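# Lay towel flat, lengthwise forward, clear of basket

## Task

Spread the towel flat in a single layer so its long edges run straight away from the robot toward the far table edge. It must lie entirely on the table and, viewed from above, not overlap the basket. The basket must stay upright with its full base on the table. Finally release everything and withdraw the hands.

## Robot and tools

Robot: two arms, left_arm (on the +y side) and right_arm, each ending in a sixteen-motor hand. The left arm carries a left hand that mirrors the right one. The right arm's base sits at about (+0.008, -0.301, +0.048) m and the left arm's at (+0.012, +0.317, +0.023) m. A post stands behind the arms.

Frames: the scene frame has its origin at table-top height, midway between the arms. +z is up, +x points out over the table, and +y points toward the left arm. Hand positions and orientations in results (end_effector_position in metres, end_effector_quat_wxyz) are in each arm's own base frame. Pose offsets you send are along the current Hand target's own axes. Hand point axes (right hand): +z runs along the straight fingers toward the tips, +y points out of the palm face, and +x runs across the palm away from the thumb. On the left hand, +x points toward the thumb. A rigid mast sits at the wrist on the palm side and can strike things.

The 48-number row: one flat list that covers both arms. Every value lies in [-1, 1]. Order:
1. left_arm dx, dy, dz, rx, ry, rz.
2. The left hand's sixteen motor goals.
3. Left current_limit, then speed.
4. The same 24 values for the right arm.
Motor order for each hand: index_mcp, index_abd, index_pip, index_dip, middle_mcp, middle_abd, middle_pip, middle_dip, ring_mcp, ring_abd, ring_pip, ring_dip, thumb_cmc, thumb_axl, thumb_mcp, thumb_ipl. The results list hand_goal, hand_measured, hand_current_ma and hand_state in this same order.

Pose numbers: these are offsets, not absolute poses. They count from the arm's Hand target as it stood when the action or move began, along that target's axes. A value of 1.0 means 0.6 m of travel or 180 degrees of turn. rx, ry and rz form one rotation vector. All six at 0 requests nothing new from that arm. Repeating an offset moves the arm further again.

Hand numbers: these are absolute goals. Each one maps linearly across its hinge's range.
- Straight positions: finger _mcp +0.75, _abd 0, _pip +0.58, _dip +0.70; thumb_cmc +0.71, thumb_axl +0.68, thumb_mcp +0.23, thumb_ipl +0.17.
- Moving toward -1 curls the fingers toward the palm and swings the thumb round in front of the palm.
- A 0 is a real goal, not 'no change'. To keep a hand as it is, send back its hand_goal together with the current limit and speed shown.
- current_limit: -1 gives 0 mA and +1 gives 550 mA, with a floor of 11 mA.
- speed: sets hinge speed to (speed+1)/2 of 8.5 rad/s.
- Defaults are current_limit +0.4 and speed -0.6. The last values sent stay in force.
- A motor held at 495 mA or more for 5 s shuts down for 10 s.

Tools:
- execute_actions(actions, cameras): actions is a list of actions. Each action is a table of up to 15 rows of 48 numbers, one row per 1/30 s step. A short table repeats its last row up to 15 steps. Every row in an action counts from that action's starting Hand target. Images are returned only if actions is empty or cameras names them.
- move(target, speed, blend, blocking, cameras): target is one 48-number row or a list of up to 15 rows. All offsets count from the same starting Hand targets, not from the previous target. speed is the path's top speed in m/s, from 0.002 to 4.3 (default 0.25); turning runs at twice that in rad/s. blend is a corner-rounding distance in metres (default 0, meaning stop at each target). The whole move is capped at 10 s. Paths do not avoid obstacles. The result adds a 'move:' line giving the outcome (done, off_target, moving, held, fault) and which limits acted (paced means the pose was clipped, held means steps were withheld).
- wait(seconds): lets time pass, 0 to 3600 s, with no new commands.
- stop(): brakes a running move.
- zoom_image(camera, region [x0,y0,x1,y1]): region is at most 504x504 px, taken from the newest images.
- read_manual(section): returns licence texts only.
- finished_scene(): ends the scene permanently.

Cameras: cam_head_left, cam_head_right, cam_high, cam_left_wrist, cam_right_wrist. Each image is 672x504.

Results:
- Hand target is your last commanded pose after clipping, and the next offsets count from it.
- The real hand often rests a few centimetres short or low, because of friction, weight and elbow sag. Sending a new execute_actions call re-requests the target; otherwise add the missing distance as an offset.
- Orientation commands are clipped to within 40 degrees of the current orientation on each step.
- Joint torques include offsets and noise.
- hand_state reads moving, goal, blocked or overload.
- MOTOR HOT, FAULT and HAND FAULT lines warn of stops. After a HAND FAULT, the rest of that reply's motion calls are skipped.

Avoid:
- Dropping or flinging anything, even a few millimetres.
- Releasing parts that are still moving.
- Slamming or pushing hard; speed and overshoot past contact raise the force.
- Letting the towel or basket leave the table.
- Tipping the basket.
- Pressing the two hands or arms together.
- Long stretched-out holds that overheat motors (an arm collapses at 100 °C).

To end a push, command the arm back past its current hand point. Before finishing, open the hands and lift clear.

Each tool is called after "Call:" by a JSON object that holds its "fn" and its "kwargs".

## Session

Call:
{"fn": "execute_actions", "kwargs": {"actions": []}}

Scene clock: 0.00 s.
left_arm: end_effector_position=(+0.6853, -0.1010, +0.2090) hand_goal=(+0.754, +0.000, +0.576, +0.696, +0.754, +0.000, +0.576, +0.696, +0.754, +0.000, +0.576, +0.696, +0.714, +0.678, +0.226, +0.168) hand_measured=(+0.7523, +0.0007, +0.5770, +0.6958, +0.7523, -0.0008, +0.5770, +0.6958, +0.7535, +0.0007, +0.5770, +0.6958, +0.7142, +0.6767, +0.2262, +0.1681) hand_current_ma=(-2, -2, +5, +14, -4, -7, +1, +1, +0, +8, -5, -10, -8, -4, +1, +4) hand_state=(goal, goal, goal, goal, goal, goal, goal, goal, goal, overload, goal, goal, goal, goal, goal, goal) hand_current_limit=0.40 hand_speed=-0.60 end_effector_quat_wxyz=(+0.082, +0.197, +0.976, -0.044) | right_arm: end_effector_position=(+0.1809, +0.2984, +0.1121) hand_goal=(+0.754, +0.000, +0.576, +0.696, +0.754, +0.000, +0.576, +0.696, +0.754, +0.000, +0.576, +0.696, +0.714, +0.678, +0.226, +0.168) hand_measured=(+0.7535, +0.0007, +0.5770, +0.6958, +0.7523, -0.0008, +0.5757, +0.6958, +0.7535, +0.0007, +0.5782, +0.6958, +0.7142, +0.6767, +0.2252, +0.1672) hand_current_ma=(+0, -5, -4, -11, +4, -10, +1, +7, -6, -1, +0, +0, -5, -2, +8, -8) hand_state=(goal, goal, goal, goal, goal, goal, goal, goal, goal, goal, goal, goal, goal, goal, goal, goal) hand_current_limit=0.40 hand_speed=-0.60 end_effector_quat_wxyz=(+0.514, -0.294, +0.786, +0.178)
Joint positions: left_arm=[-0.252 2.118 2.23 -1.513 0.079 -1.431] | right_arm=[0.87 0.849 0.083 0.341 0.163 -1.521]
Joint velocities: within noise
Joint torques (N m): no reading
Heat: left arm: hottest waist 22 °C; right arm: hottest waist 24 °C.
Hand target: left_arm +0.6897, -0.1022, +0.2277; +0.102, +0.198, +0.974, -0.045 | right_arm +0.1863, +0.3048, +0.1263; +0.526, -0.289, +0.778, +0.185

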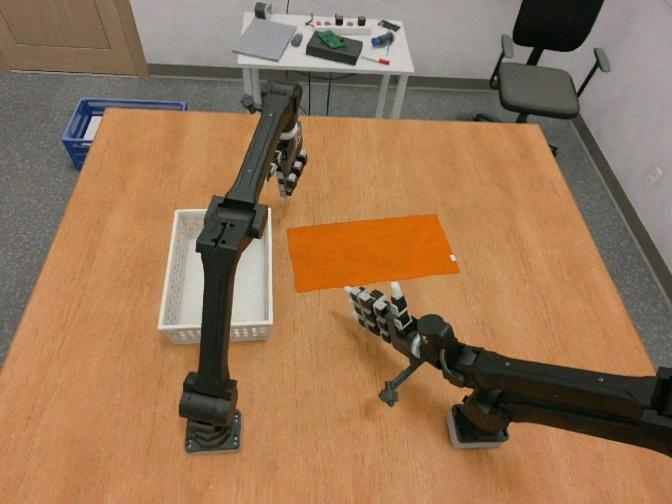

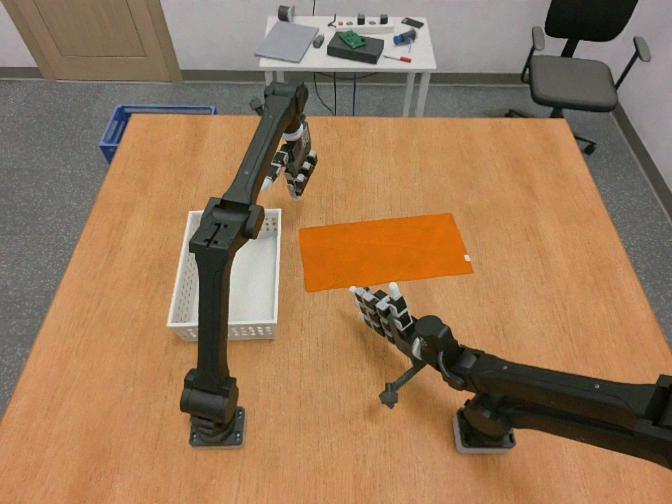

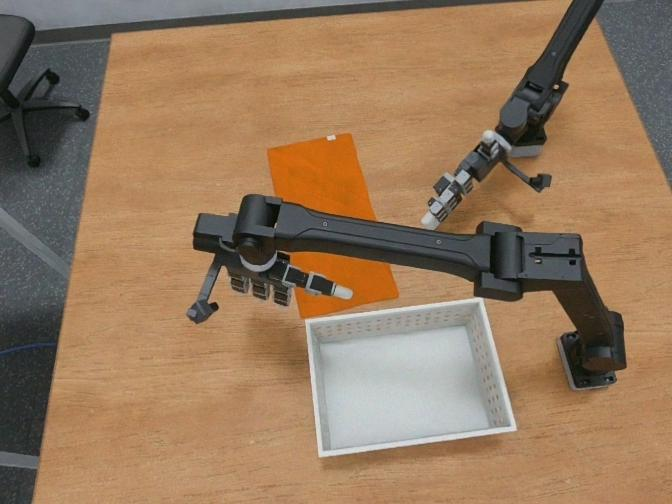

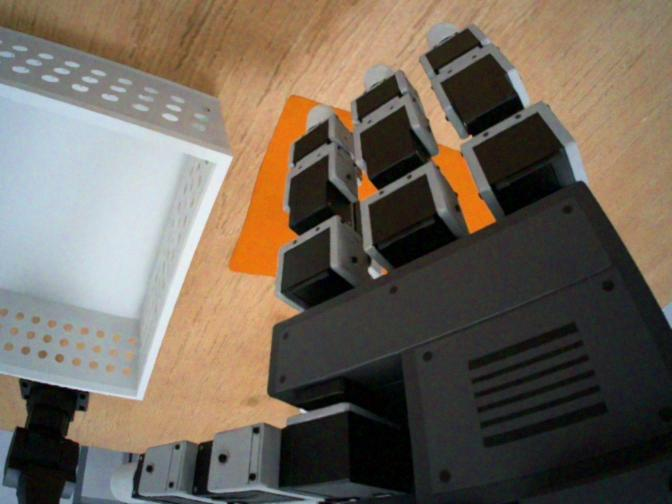

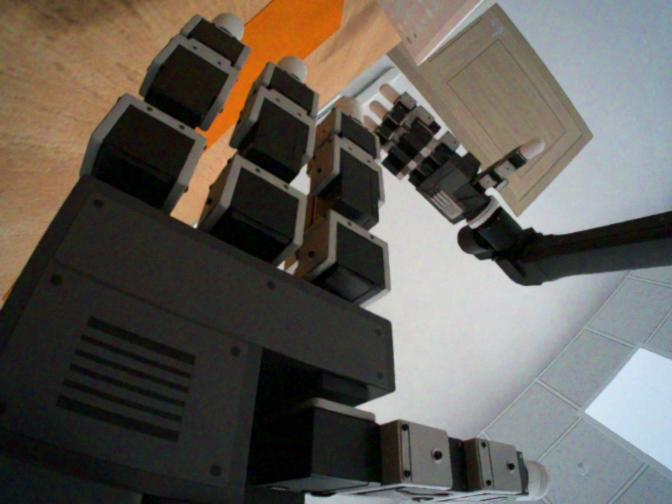

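Call:
{"fn": "move", "kwargs": {"target": [[0.060,-0.184,-0.128,-0.0321,0.0643,-0.1574,0.479,0.333,0.285,0.551,0.479,0,0.285,0.551,-0.205,0,-0.445,0.116,0.714,0.678,0.226,0.168,0.4,-0.6,-0.232,-0.377,-0.049,0.1044,0.3669,0.1649,0.479,0.333,0.285,0.551,0.479,0,0.285,0.551,0.479,-0.333,0.285,0.551,0.714,0.678,0.226,0.168,0.4,-0.6],[0.220,-0.3228,-0.032,-0.0321,0.0643,-0.1574,0.479,0.333,0.285,0.551,0.479,0,0.285,0.551,-0.205,0,-0.445,0.116,0.714,0.678,0.226,0.168,0.4,-0.6,-0.183,-0.7208,0.1458,0.1044,0.3669,0.1649,0.479,0.333,0.285,0.551,0.479,0,0.285,0.551,0.479,-0.333,0.285,0.551,0.714,0.678,0.226,0.168,0.4,-0.6]], "speed": 0.15, "blend": 0.03, "cameras": ["all"]}}

Scene clock: 178.83 s.
left_arm: end_effector_position=(+0.4927, -0.2245, +0.2116) hand_goal=(+0.480, +0.334, +0.286, +0.552, +0.480, +0.000, +0.286, +0.552, -0.204, +0.000, -0.444, +0.116, +0.714, +0.678, +0.226, +0.168) hand_measured=(+0.4845, +0.3274, +0.2921, +0.5531, +0.4857, -0.0125, +0.2908, +0.5531, -0.1691, -0.0125, -0.4341, +0.1199, +0.7142, +0.6777, +0.2212, +0.1672) hand_current_ma=(+0, -10, +10, +6, +9, -16, +10, +1, +29, -5, -11, -7, -4, -1, +1, -3) hand_state=(goal, goal, goal, goal, goal, goal, goal, goal, blocked, overload, goal, goal, goal, goal, goal, goal) hand_current_limit=0.40 hand_speed=-0.60 end_effector_quat_wxyz=(-0.031, +0.019, +0.999, -0.007) | right_arm: end_effector_position=(+0.5435, +0.0594, +0.1861) hand_goal=(+0.480, +0.334, +0.286, +0.552, +0.480, +0.000, +0.286, +0.552, +0.480, -0.332, +0.286, +0.552, +0.714, +0.678, +0.226, +0.168) hand_measured=(+0.4845, +0.3230, +0.2934, +0.5505, +0.4857, +0.0080, +0.2947, +0.5544, +0.4845, -0.3304, +0.2921, +0.5531, +0.7180, +0.6777, +0.2222, +0.1681) hand_current_ma=(+6, -10, -10, -10, +6, -3, -2, +5, -4, +11, +10, +8, -7, +3, -1, -10) hand_state=(goal, goal, goal, goal, goal, goal, goal, goal, goal, goal, goal, goal, goal, goal, goal, goal) hand_current_limit=0.40 hand_speed=-0.60 end_effector_quat_wxyz=(-0.023, -0.056, +0.998, +0.002)
Joint positions: left_arm=[-0.532 1.96 1.969 -1.626 0.042 -2.063] | right_arm=[-0.051 1.773 1.631 -1.475 0 -1.735]
Joint torques (N m): left_arm=[-0.09 -20.95 8.58 0.46 -0.01 -0.21] | right_arm=[-0.67 -16.97 13.27 0.42 -0.14 -0.15]
Heat: left arm: hottest shoulder 35 °C; right arm: hottest elbow 31 °C.
Hand target: left_arm +0.4909, -0.2278, +0.2271; +0.000, -0.048, +0.999, +0.000 | right_arm +0.5581, +0.0540, +0.2017; +0.000, -0.061, +0.998, +0.000
Off the commanded pose: left_arm 0.016 m, 9 deg | right_arm 0.022 m, 3 deg.
joint sent to its limit (left arm) — joint 6 (wrist roll), lower limit. The joint targets are off in orientation, not in position.
move: off_target (left_arm, right_arm)

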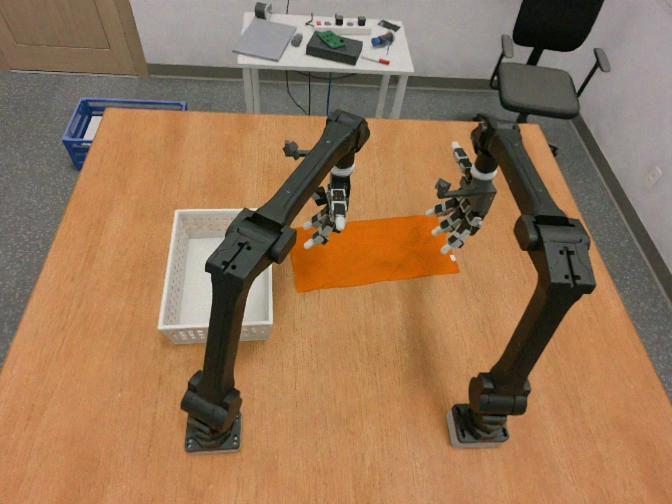

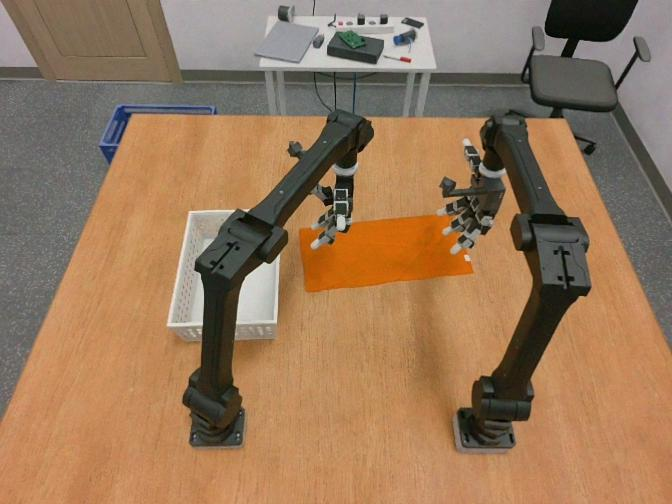

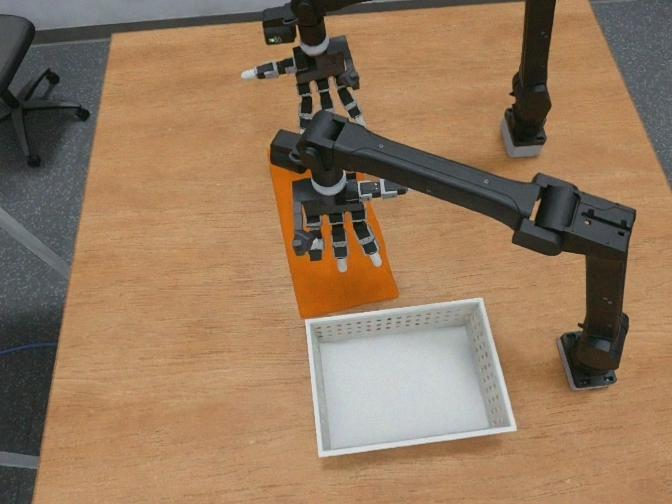

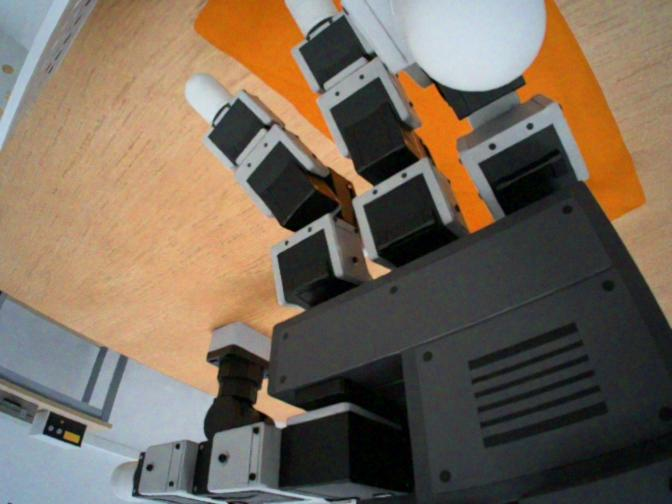

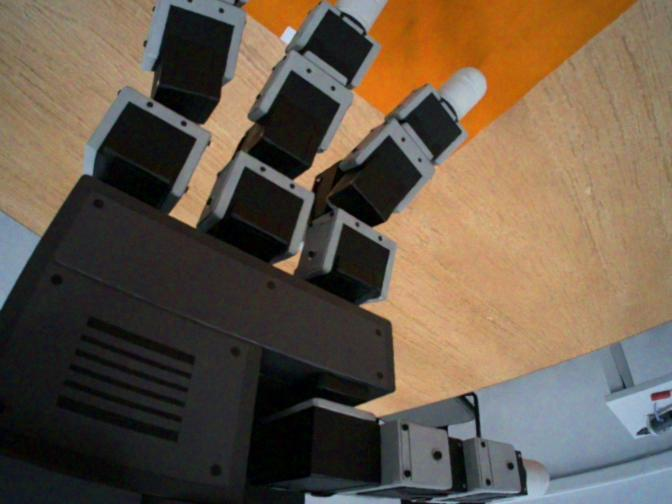

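Call:
{"fn": "move", "kwargs": {"target": [0,0,0.167,0,0,0.042,0.479,0.333,0.285,0.551,0.479,0,0.285,0.551,-0.205,0,-0.445,0.116,0.714,0.678,0.226,0.168,0.4,-0.6,0,0,0.167,0,0,0,0.479,0.333,0.285,0.551,0.479,0,0.285,0.551,0.479,-0.333,0.285,0.551,0.714,0.678,0.226,0.168,0.4,-0.6], "speed": 0.1, "cameras": ["all"]}}

Scene clock: 198.10 s.
left_arm: end_effector_position=(+0.4901, -0.2213, +0.1250) hand_goal=(+0.480, +0.334, +0.286, +0.552, +0.480, +0.000, +0.286, +0.552, -0.204, +0.000, -0.444, +0.116, +0.714, +0.678, +0.226, +0.168) hand_measured=(+0.4833, +0.3259, +0.2921, +0.5544, +0.4845, -0.0125, +0.2908, +0.5531, -0.1691, -0.0125, -0.4329, +0.1199, +0.7142, +0.6777, +0.2203, +0.1672) hand_current_ma=(-2, -6, +12, +4, +9, -16, +4, +5, +36, +13, +11, -6, -11, +7, +9, +3) hand_state=(goal, goal, goal, goal, goal, goal, goal, goal, blocked, overload, goal, goal, goal, goal, goal, goal) hand_current_limit=0.40 hand_speed=-0.60 end_effector_quat_wxyz=(-0.009, +0.024, +1.000, +0.001) | right_arm: end_effector_position=(+0.5560, +0.0587, +0.1053) hand_goal=(+0.480, +0.334, +0.286, +0.552, +0.480, +0.000, +0.286, +0.552, +0.480, -0.332, +0.286, +0.552, +0.714, +0.678, +0.226, +0.168) hand_measured=(+0.4857, +0.3230, +0.2934, +0.5505, +0.4857, +0.0065, +0.2947, +0.5544, +0.4845, -0.3304, +0.2934, +0.5518, +0.7180, +0.6777, +0.2222, +0.1681) hand_current_ma=(+5, -15, -8, -12, +4, -7, -1, +7, -10, -1, +2, +3, -7, +4, +6, -12) hand_state=(goal, goal, goal, goal, goal, goal, goal, goal, goal, goal, goal, goal, goal, goal, goal, goal) hand_current_limit=0.40 hand_speed=-0.60 end_effector_quat_wxyz=(-0.002, -0.057, +0.998, +0.000)
Joint positions: left_arm=[-0.541 1.953 1.729 -1.364 0.006 -2.063] | right_arm=[-0.051 1.83 1.493 -1.238 0 -1.736]
Joint torques (N m): left_arm=[-0.32 -18.02 8.53 0.49 -0.24 -0.19] | right_arm=[-0.67 -16.91 9.05 0.88 -0.15 -0.15]
Heat: left arm: hottest shoulder 36 °C; right arm: hottest elbow 33 °C.
Hand target: left_arm +0.4910, -0.2280, +0.1270; +0.000, +0.018, +1.000, +0.000 | right_arm +0.5581, +0.0540, +0.1015; +0.000, -0.061, +0.998, +0.000
Off the commanded pose: left_arm 0.007 m, 1 deg | right_arm 0.006 m, 0 deg.
joint sent to its limit (left arm) — joint 6 (wrist roll), lower limit. The joint targets still meet the commanded pose.
move: done

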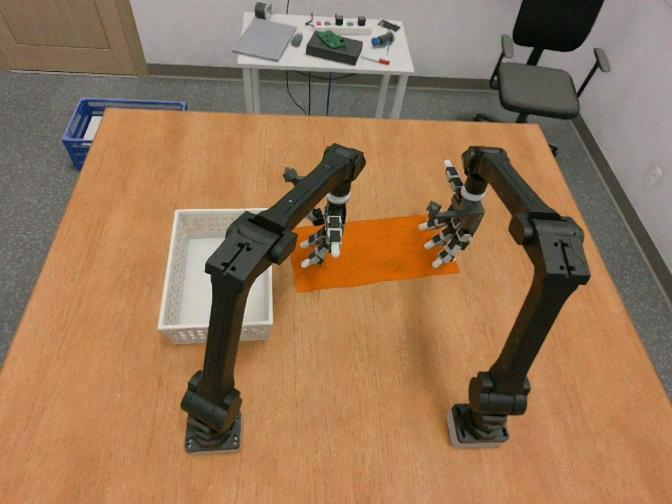

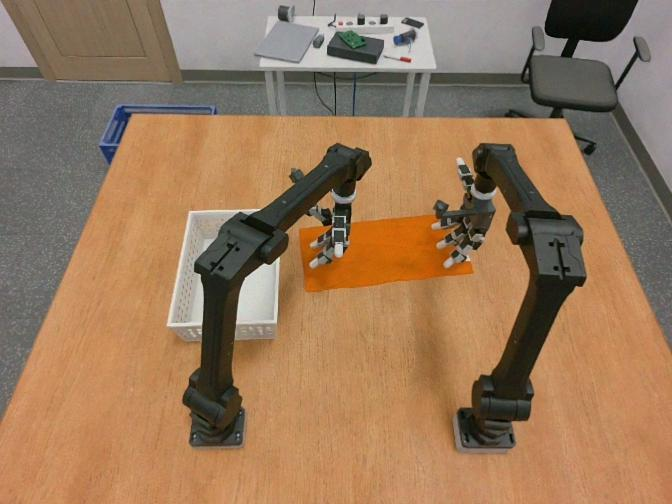

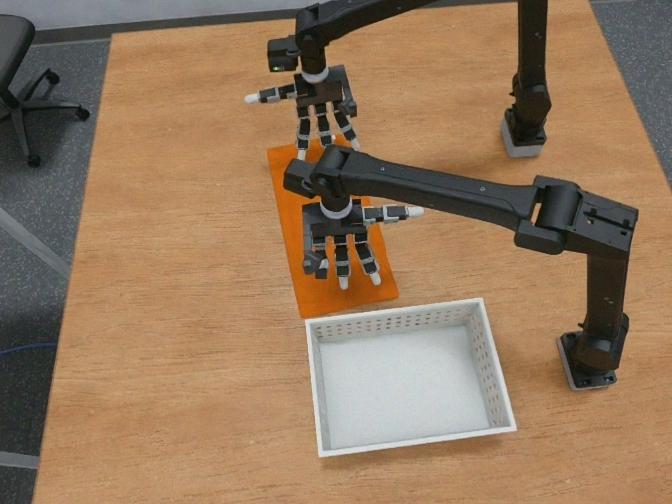

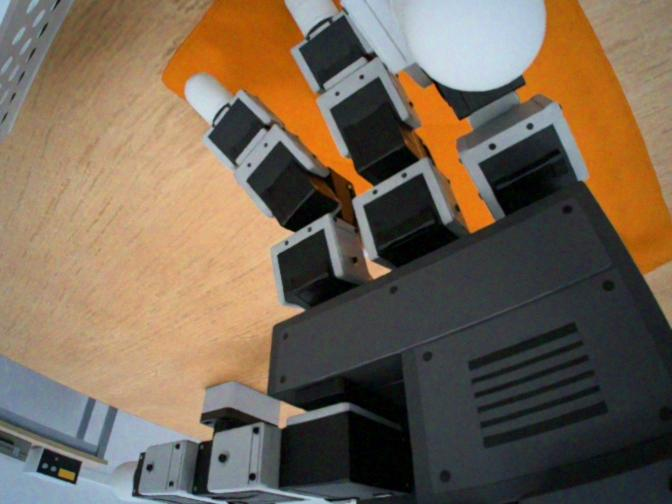

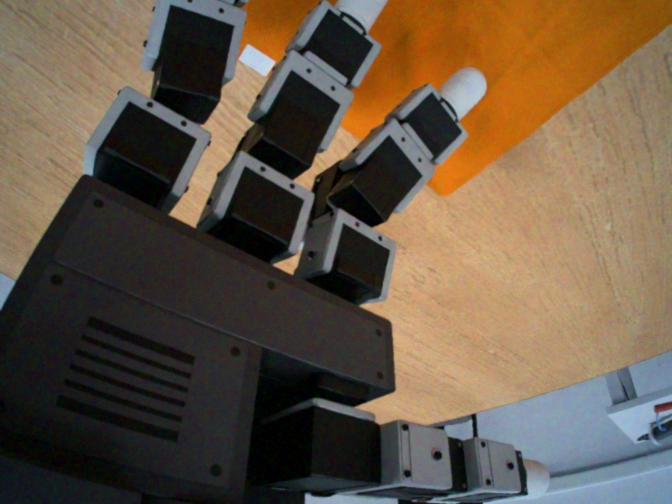

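Call:
{"fn": "zoom_image", "kwargs": {"camera": "cam_high", "region": [230, 100, 430, 330]}}

Call:
{"fn": "zoom_image", "kwargs": {"camera": "cam_head_left", "region": [270, 150, 500, 310]}}

Scaled by 2.191 from the camera's image (finer frame: 960x720).

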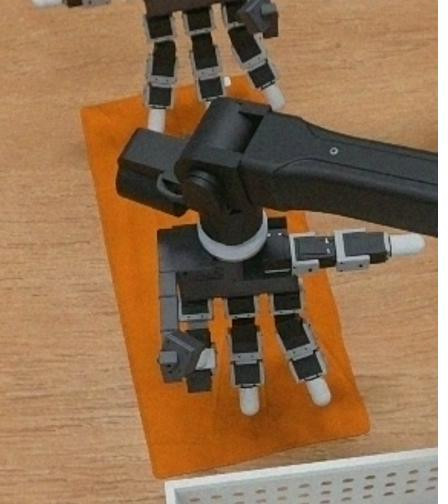

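Scaled by 2.191 from the camera's image (finer frame: 960x720).

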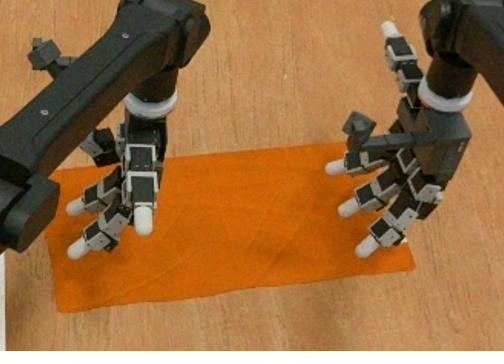

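Call:
{"fn": "move", "kwargs": {"target": [-0.033,0,0.075,0,0,0,0.479,0.333,0.285,0.551,0.479,0,0.285,0.551,-0.205,0,-0.445,0.116,0.714,0.678,0.226,0.168,0.4,-0.6,0,0,0.083,0,0,0,0.479,0.333,0.285,0.551,0.479,0,0.285,0.551,0.479,-0.333,0.285,0.551,0.714,0.678,0.226,0.168,0.4,-0.6], "speed": 0.05, "cameras": ["cam_high","cam_head_left","cam_left_wrist","cam_right_wrist"]}}

Scene clock: 216.53 s.
left_arm: end_effector_position=(+0.5046, -0.2296, +0.0819) hand_goal=(+0.480, +0.334, +0.286, +0.552, +0.480, +0.000, +0.286, +0.552, -0.204, +0.000, -0.444, +0.116, +0.714, +0.678, +0.226, +0.168) hand_measured=(+0.4845, +0.3274, +0.2921, +0.5544, +0.4845, -0.0125, +0.2908, +0.5544, -0.1691, -0.0140, -0.4329, +0.1199, +0.7142, +0.6767, +0.2193, +0.1672) hand_current_ma=(+0, +8, +2, +8, +18, -14, +0, +8, +23, +8, +0, -8, -8, -17, +12, -5) hand_state=(goal, goal, goal, goal, goal, goal, goal, goal, blocked, overload, goal, goal, goal, goal, goal, goal) hand_current_limit=0.40 hand_speed=-0.60 end_effector_quat_wxyz=(-0.007, +0.024, +1.000, +0.002) | right_arm: end_effector_position=(+0.5586, +0.0586, +0.0653) hand_goal=(+0.480, +0.334, +0.286, +0.552, +0.480, +0.000, +0.286, +0.552, +0.480, -0.332, +0.286, +0.552, +0.714, +0.678, +0.226, +0.168) hand_measured=(+0.4833, +0.3230, +0.2831, +0.5429, +0.4664, -0.0081, +0.2716, +0.5454, +0.4845, -0.3290, +0.2921, +0.5518, +0.7129, +0.6767, +0.2222, +0.1672) hand_current_ma=(+4, -14, +0, -12, +0, -15, -13, +12, -5, +6, +12, +7, -2, -4, +5, -8) hand_state=(goal, goal, goal, goal, goal, goal, goal, goal, goal, goal, goal, goal, goal, goal, goal, goal) hand_current_limit=0.40 hand_speed=-0.60 end_effector_quat_wxyz=(+0.006, -0.059, +0.998, -0.001)
Joint positions: left_arm=[-0.541 2.026 1.729 -1.288 0.004 -2.063] | right_arm=[-0.051 1.867 1.434 -1.127 0 -1.74]
Joint torques (N m): left_arm=[1.03 -17.61 8.38 0.75 -0.24 -0.09] | right_arm=[-0.79 -15.85 8.08 1.13 -0.16 -0.11]
Heat: left arm: hottest shoulder 35 °C; right arm: hottest elbow 31 °C.
Hand target: left_arm +0.5107, -0.2287, +0.0819; +0.000, +0.018, +1.000, +0.000 | right_arm +0.5579, +0.0539, +0.0516; +0.000, -0.061, +0.998, +0.000
Off the commanded pose: left_arm 0.006 m, 1 deg | right_arm 0.014 m, 1 deg.
move: off_target (right_arm)
Images, in order (width x height): cam_head_left 672x504, cam_high 672x504, cam_left_wrist 672x504, cam_right_wrist 672x504.

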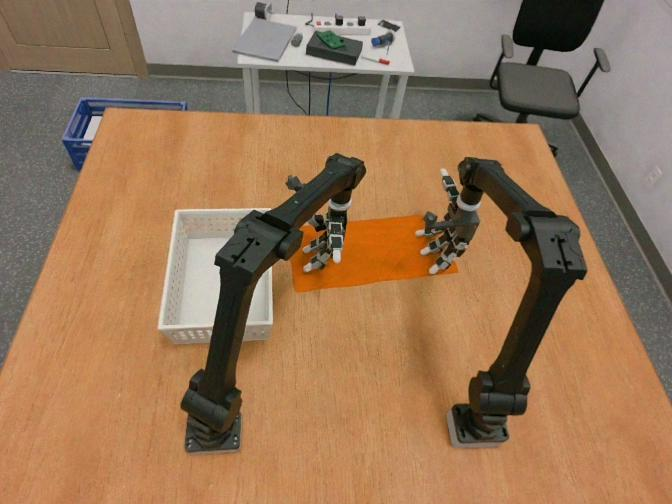

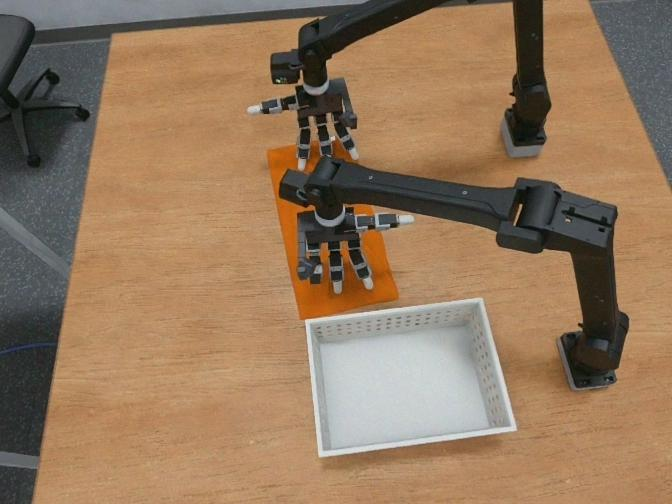

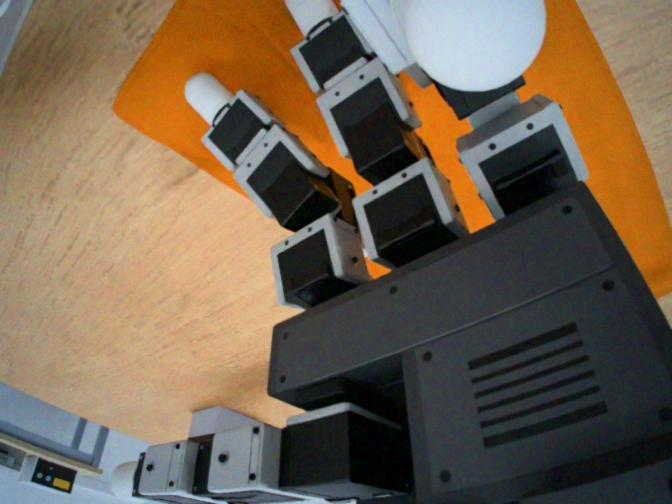

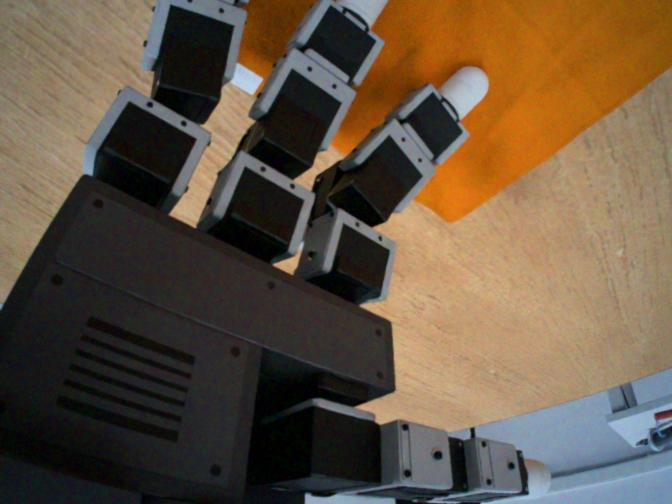

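Call:
{"fn": "move", "kwargs": {"target": [0,0,0.035,0,0,0,0.479,0.333,0.285,0.551,0.479,0,0.285,0.551,-0.205,0,-0.445,0.116,0.714,0.678,0.226,0.168,0.4,-0.6,0,0,0.01,0,0,0,0.479,0.333,0.285,0.551,0.479,0,0.285,0.551,0.479,-0.333,0.285,0.551,0.714,0.678,0.226,0.168,0.4,-0.6], "speed": 0.03, "cameras": []}}

Scene clock: 223.43 s.
left_arm: end_effector_position=(+0.5088, -0.2320, +0.0741) hand_goal=(+0.480, +0.334, +0.286, +0.552, +0.480, +0.000, +0.286, +0.552, -0.204, +0.000, -0.444, +0.116, +0.714, +0.678, +0.226, +0.168) hand_measured=(+0.4833, +0.3318, +0.2870, +0.5480, +0.4604, +0.0080, +0.2613, +0.5404, -0.1691, -0.0125, -0.4329, +0.1199, +0.7142, +0.6777, +0.2203, +0.1672) hand_current_ma=(+3, +1, +5, -5, -23, -17, -5, -2, +32, +3, +13, -8, -8, +0, +12, +6) hand_state=(goal, goal, goal, goal, goal, goal, blocked, goal, blocked, overload, goal, goal, goal, goal, goal, goal) hand_current_limit=0.40 hand_speed=-0.60 end_effector_quat_wxyz=(+0.004, +0.024, +1.000, -0.005) | right_arm: end_effector_position=(+0.5596, +0.0586, +0.0635) hand_goal=(+0.480, +0.334, +0.286, +0.552, +0.480, +0.000, +0.286, +0.552, +0.480, -0.332, +0.286, +0.552, +0.714, +0.678, +0.226, +0.168) hand_measured=(+0.4737, +0.3230, +0.2818, +0.5429, +0.4580, -0.0125, +0.2626, +0.5391, +0.4845, -0.3304, +0.2921, +0.5518, +0.7129, +0.6767, +0.2212, +0.1672) hand_current_ma=(+3, -12, -7, -14, -3, -9, -16, +5, -4, -2, +10, +4, -7, +0, +2, -16) hand_state=(goal, goal, goal, goal, blocked, goal, blocked, goal, goal, goal, goal, goal, goal, goal, goal, goal) hand_current_limit=0.40 hand_speed=-0.60 end_effector_quat_wxyz=(+0.010, -0.060, +0.998, -0.001)
Joint positions: left_arm=[-0.541 2.027 1.713 -1.245 0.004 -2.063] | right_arm=[-0.051 1.867 1.429 -1.113 0 -1.741]
Joint torques (N m): left_arm=[1.49 -17.14 7.49 0.61 -0.23 0] | right_arm=[-0.67 -15.27 7.92 1.13 -0.18 -0.1]
Heat: left arm: hottest shoulder 36 °C; right arm: hottest elbow 30 °C.
Hand target: left_arm +0.5107, -0.2287, +0.0609; +0.000, +0.018, +1.000, +0.000 | right_arm +0.5580, +0.0539, +0.0456; +0.000, -0.061, +0.998, +0.000
Off the commanded pose: left_arm 0.014 m, 1 deg | right_arm 0.019 m, 1 deg.
move: off_target (left_arm, right_arm)

Call:
{"fn": "move", "kwargs": {"target": [0,0,0.008,0,0,0,0.479,0.333,0.40,0.551,0.479,0,0.285,0.551,-0.205,0,-0.445,0.116,0.714,0.678,0.226,0.168,0.5,-0.6,0,0,0.01,0,0,0,0.479,0.333,0.40,0.551,0.479,0,0.285,0.551,0.479,-0.333,0.40,0.551,0.714,0.678,0.226,0.168,0.5,-0.6], "speed": 0.03, "cameras": ["cam_head_left", "cam_high"]}}

Call:
{"fn": "zoom_image", "kwargs": {"camera": "cam_high", "region": [230, 100, 430, 330]}}

Call:
{"fn": "zoom_image", "kwargs": {"camera": "cam_head_left", "region": [270, 150, 500, 310]}}

Scene clock: 236.87 s.
left_arm: end_effector_position=(+0.5096, -0.2324, +0.0730) hand_goal=(+0.480, +0.334, +0.400, +0.552, +0.480, +0.000, +0.286, +0.552, -0.204, +0.000, -0.444, +0.116, +0.714, +0.678, +0.226, +0.168) hand_measured=(+0.4532, +0.3406, +0.3332, +0.5391, +0.4568, +0.0183, +0.2600, +0.5416, -0.1691, -0.0125, -0.4329, +0.1199, +0.7154, +0.6777, +0.2203, +0.1681) hand_current_ma=(-21, -1, -69, -9, -15, +4, -12, -1, +28, +10, +4, -6, -11, -5, -2, -6) hand_state=(blocked, goal, blocked, goal, blocked, goal, blocked, goal, blocked, overload, goal, goal, goal, goal, goal, goal) hand_current_limit=0.50 hand_speed=-0.60 end_effector_quat_wxyz=(+0.006, +0.024, +1.000, -0.006) | right_arm: end_effector_position=(+0.5600, +0.0589, +0.0632) hand_goal=(+0.480, +0.334, +0.400, +0.552, +0.480, +0.000, +0.286, +0.552, +0.480, -0.332, +0.400, +0.552, +0.714, +0.678, +0.226, +0.168) hand_measured=(+0.4496, +0.3215, +0.3370, +0.5404, +0.4628, -0.0154, +0.2639, +0.5391, +0.4556, -0.3422, +0.3652, +0.5429, +0.7129, +0.6777, +0.2222, +0.1681) hand_current_ma=(-14, -13, -54, -11, -9, -14, -11, +8, -21, +4, -16, +8, -5, -1, +0, -10) hand_state=(blocked, goal, blocked, goal, goal, goal, blocked, goal, blocked, goal, blocked, goal, goal, goal, goal, goal) hand_current_limit=0.50 hand_speed=-0.60 end_effector_quat_wxyz=(+0.012, -0.062, +0.998, +0.000)
Joint positions: left_arm=[-0.541 2.027 1.71 -1.238 0.003 -2.063] | right_arm=[-0.051 1.867 1.427 -1.108 -0.002 -1.746]
Joint torques (N m): left_arm=[0.79 -16.67 7.54 0.7 -0.18 -0.11] | right_arm=[-0.79 -14.68 7.43 1.52 -0.11 -0.05]
Heat: left arm: hottest shoulder 36 °C; right arm: hottest elbow 29 °C.
Hand target: left_arm +0.5108, -0.2287, +0.0561; +0.000, +0.018, +1.000, +0.000 | right_arm +0.5580, +0.0539, +0.0397; +0.000, -0.061, +0.998, +0.000
Off the commanded pose: left_arm 0.017 m, 1 deg | right_arm 0.024 m, 1 deg.
move: off_target (left_arm, right_arm)

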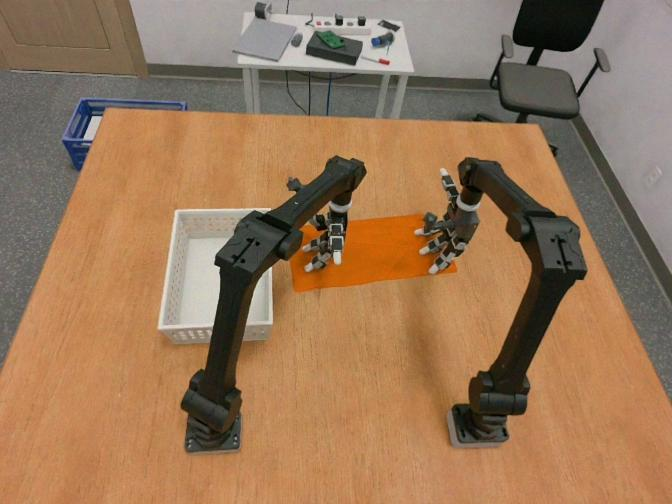

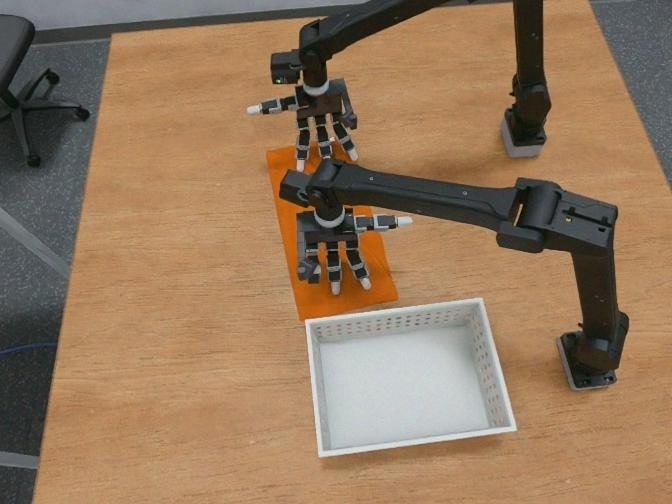

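Scaled by 2.191 from the camera's image (finer frame: 960x720).

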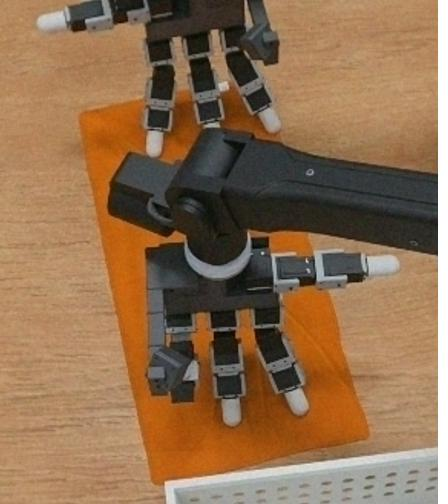

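Scaled by 2.191 from the camera's image (finer frame: 960x720).

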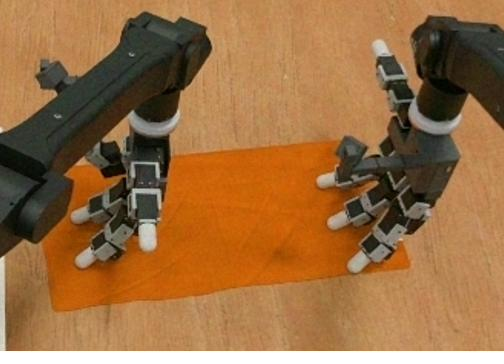

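Call:
{"fn": "move", "kwargs": {"target": [[-0.0682,-0.0312,0,0,0,0.0833,0.479,0.333,0.40,0.551,0.479,0,0.285,0.551,-0.205,0,-0.445,0.116,0.714,0.678,0.226,0.168,0.5,-0.6,0.0867,-0.0178,0,0,0,0.0833,0.479,0.333,0.40,0.551,0.479,0,0.285,0.551,0.479,-0.333,0.40,0.551,0.714,0.678,0.226,0.168,0.5,-0.6],[-0.13,-0.0838,0,0,0,0.1667,0.479,0.333,0.40,0.551,0.479,0,0.285,0.551,-0.205,0,-0.445,0.116,0.714,0.678,0.226,0.168,0.5,-0.6,0.171,-0.02,0,0,0,0.1667,0.479,0.333,0.40,0.551,0.479,0,0.285,0.551,0.479,-0.333,0.40,0.551,0.714,0.678,0.226,0.168,0.5,-0.6]], "speed": 0.04, "blend": 0.01, "cameras": ["cam_head_left", "cam_high", "cam_left_wrist", "cam_right_wrist"]}}

Call:
{"fn": "zoom_image", "kwargs": {"camera": "cam_high", "region": [230, 100, 430, 330]}}

Call:
{"fn": "zoom_image", "kwargs": {"camera": "cam_head_left", "region": [270, 150, 500, 310]}}

Scene clock: 307.53 s.
left_arm: end_effector_position=(+0.5792, -0.2717, +0.0688) hand_goal=(+0.480, +0.334, +0.400, +0.552, +0.480, +0.000, +0.286, +0.552, -0.204, +0.000, -0.444, +0.116, +0.714, +0.678, +0.226, +0.168) hand_measured=(+0.4254, +0.3787, +0.3332, +0.5276, +0.4218, +0.0534, +0.2382, +0.5302, -0.1691, -0.0125, -0.4329, +0.1186, +0.7154, +0.6777, +0.2203, +0.1672) hand_current_ma=(-54, +26, -65, -23, -59, +22, -41, -15, +39, +3, -3, -8, -14, +1, +5, -10) hand_state=(blocked, blocked, blocked, blocked, blocked, blocked, blocked, blocked, blocked, overload, goal, goal, goal, goal, goal, goal) hand_current_limit=0.50 hand_speed=-0.60 end_effector_quat_wxyz=(+0.003, +0.258, +0.966, +0.000) | right_arm: end_effector_position=(+0.4687, +0.0390, +0.0552) hand_goal=(+0.480, +0.334, +0.400, +0.552, +0.480, +0.000, +0.286, +0.552, +0.480, -0.332, +0.400, +0.552, +0.714, +0.678, +0.226, +0.168) hand_measured=(+0.4351, +0.3347, +0.3434, +0.5340, +0.4375, +0.0007, +0.2536, +0.5353, +0.4110, -0.3260, +0.3550, +0.5251, +0.7129, +0.6777, +0.2222, +0.1672) hand_current_ma=(-22, -8, -49, -11, -27, -8, -18, -5, -69, -3, -17, -10, -15, -5, +0, -10) hand_state=(blocked, goal, blocked, goal, blocked, goal, blocked, goal, blocked, goal, blocked, blocked, goal, goal, goal, goal) hand_current_limit=0.50 hand_speed=-0.60 end_effector_quat_wxyz=(+0.017, +0.184, +0.983, +0.009)
Joint positions: left_arm=[-0.57 2.16 1.918 -1.324 -0.002 -1.618] | right_arm=[-0.081 1.571 0.992 -0.957 -0.014 -1.282]
Joint torques (N m): left_arm=[-0.26 -17.44 10.3 0.24 -0.02 0.3] | right_arm=[-1.2 -11.75 5.89 0.65 0.44 0.15]
Heat: left arm: hottest shoulder 36 °C; right arm: hottest elbow 26 °C.
Hand target: left_arm +0.5869, -0.2817, +0.0561; +0.000, +0.276, +0.961, +0.000 | right_arm +0.4577, +0.0295, +0.0399; +0.000, +0.200, +0.980, +0.000
Off the commanded pose: left_arm 0.018 m, 2 deg | right_arm 0.021 m, 3 deg.
move: off_target (left_arm, right_arm)

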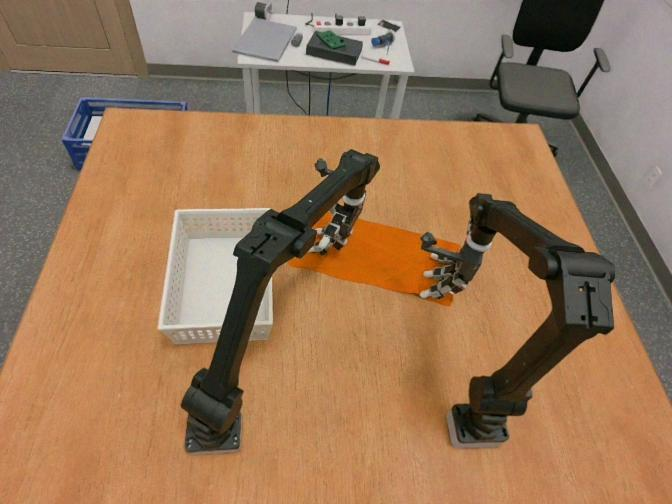

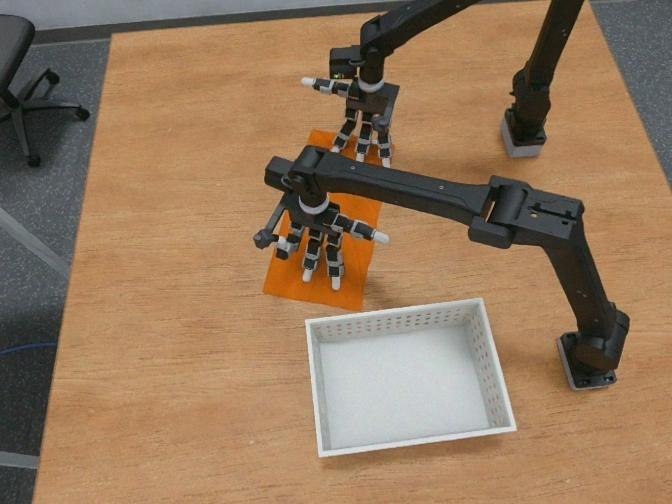

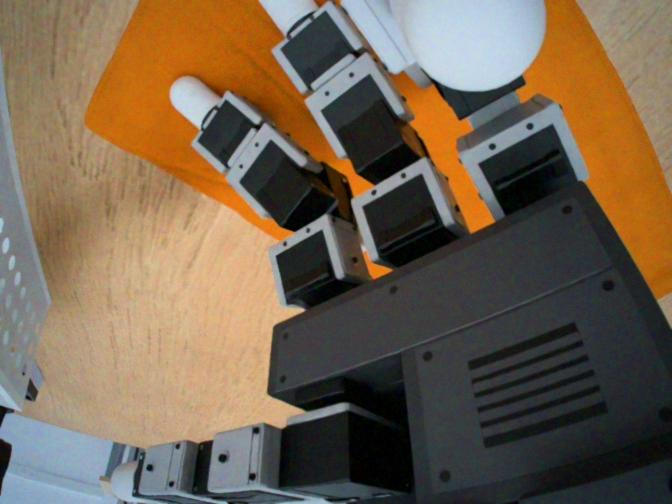

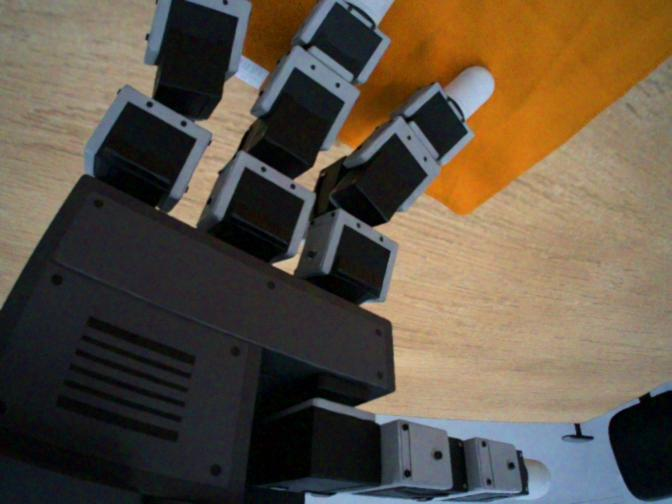

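Scaled by 2.191 from the camera's image (finer frame: 960x720).

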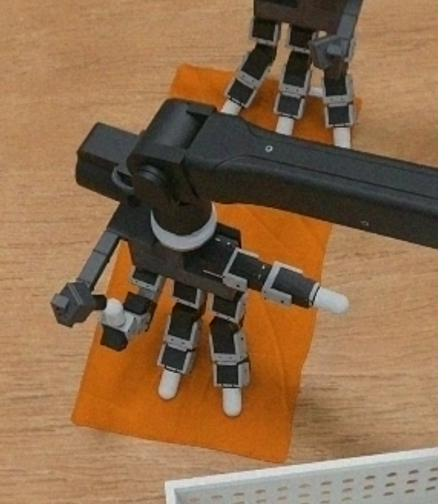

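Scaled by 2.191 from the camera's image (finer frame: 960x720).

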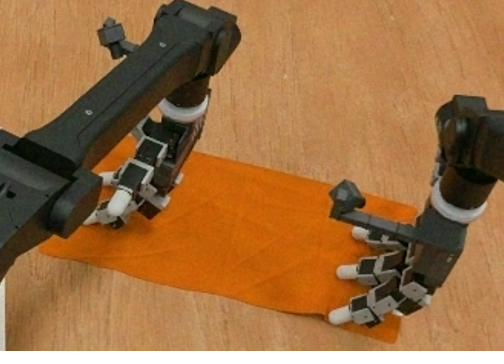

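Call:
{"fn": "move", "kwargs": {"target": [[-0.0730,-0.0137,0,0,0,0.0833,0.479,0.333,0.40,0.551,0.479,0,0.285,0.551,-0.205,0,-0.445,0.116,0.714,0.678,0.226,0.168,0.5,-0.6,0.0825,-0.0150,0,0,0,0.0833,0.479,0.333,0.40,0.551,0.479,0,0.285,0.551,0.479,-0.333,0.40,0.551,0.714,0.678,0.226,0.168,0.5,-0.6],[-0.1338,-0.0583,0,0,0,0.1667,0.479,0.333,0.40,0.551,0.479,0,0.285,0.551,-0.205,0,-0.445,0.116,0.714,0.678,0.226,0.168,0.5,-0.6,0.1682,-0.0058,0,0,0,0.1667,0.479,0.333,0.40,0.551,0.479,0,0.285,0.551,0.479,-0.333,0.40,0.551,0.714,0.678,0.226,0.168,0.5,-0.6]], "speed": 0.04, "blend": 0.01, "cameras": ["cam_head_left", "cam_high", "cam_left_wrist", "cam_right_wrist"]}}

Call:
{"fn": "zoom_image", "kwargs": {"camera": "cam_high", "region": [230, 100, 430, 330]}}

Call:
{"fn": "zoom_image", "kwargs": {"camera": "cam_head_left", "region": [270, 150, 500, 330]}}

Scene clock: 354.37 s.
left_arm: end_effector_position=(+0.6322, -0.3417, +0.0705) hand_goal=(+0.480, +0.334, +0.400, +0.552, +0.480, +0.000, +0.286, +0.552, -0.204, +0.000, -0.444, +0.116, +0.714, +0.678, +0.226, +0.168) hand_measured=(+0.4267, +0.3801, +0.3332, +0.5289, +0.4194, +0.0520, +0.2395, +0.5302, -0.1691, -0.0140, -0.4329, +0.1199, +0.7154, +0.6777, +0.2203, +0.1672) hand_current_ma=(-60, +28, -60, -9, -63, +21, -35, -10, +42, -2, +5, -2, +1, -6, -7, +10) hand_state=(blocked, blocked, blocked, blocked, blocked, blocked, blocked, blocked, blocked, overload, goal, goal, goal, goal, goal, goal) hand_current_limit=0.50 hand_speed=-0.60 end_effector_quat_wxyz=(+0.006, +0.498, +0.867, +0.001) | right_arm: end_effector_position=(+0.3771, +0.0655, +0.0520) hand_goal=(+0.480, +0.334, +0.400, +0.552, +0.480, +0.000, +0.286, +0.552, +0.480, -0.332, +0.400, +0.552, +0.714, +0.678, +0.226, +0.168) hand_measured=(+0.4351, +0.3259, +0.3460, +0.5340, +0.4387, -0.0081, +0.2536, +0.5353, +0.4110, -0.3275, +0.3550, +0.5251, +0.7129, +0.6777, +0.2222, +0.1672) hand_current_ma=(-34, -9, -43, -14, -25, -7, -25, +5, -68, +3, -21, -7, -3, -2, +4, -8) hand_state=(blocked, goal, blocked, goal, blocked, goal, blocked, goal, blocked, goal, blocked, blocked, goal, goal, goal, goal) hand_current_limit=0.50 hand_speed=-0.60 end_effector_quat_wxyz=(+0.014, +0.442, +0.897, +0.014)
Joint positions: left_arm=[-0.617 2.275 2.124 -1.409 -0.003 -1.146] | right_arm=[0.103 1.267 0.665 -0.93 -0.009 -0.551]
Joint torques (N m): left_arm=[-0.15 -19.25 10.66 0.2 0 0.29] | right_arm=[1.14 -7.06 6.2 0.17 0.38 0.21]
Heat: left arm: hottest shoulder 33 °C; right arm: hottest elbow 25 °C.
Hand target: left_arm +0.6364, -0.3539, +0.0561; +0.000, +0.515, +0.857, +0.000 | right_arm +0.3633, +0.0657, +0.0398; +0.000, +0.446, +0.895, -0.001
Off the commanded pose: left_arm 0.019 m, 2 deg | right_arm 0.018 m, 2 deg.
move: off_target (left_arm, right_arm)

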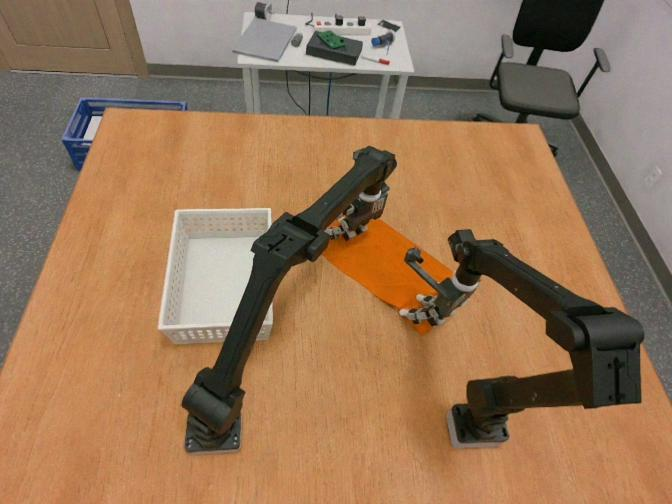

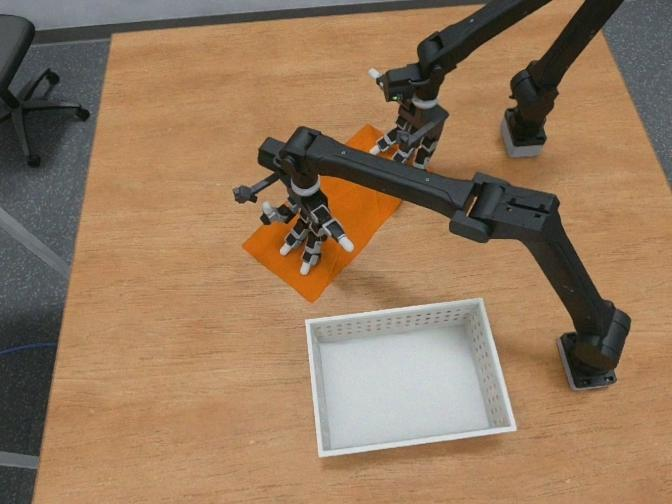

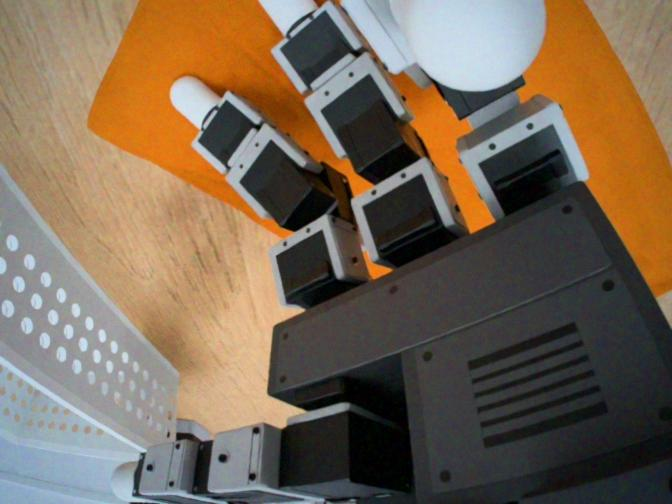

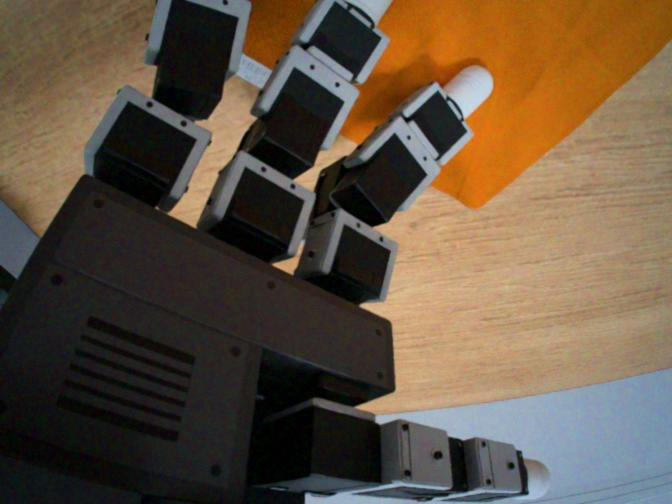

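Scaled by 2.191 from the camera's image (finer frame: 960x720).

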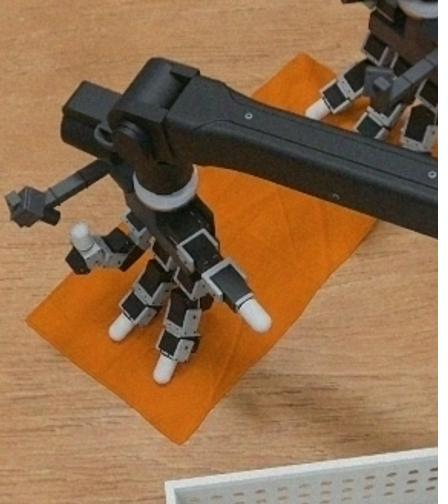

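Scaled by 2.191 from the camera's image (finer frame: 960x720).

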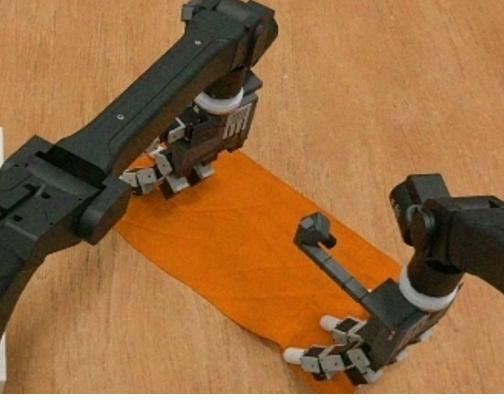

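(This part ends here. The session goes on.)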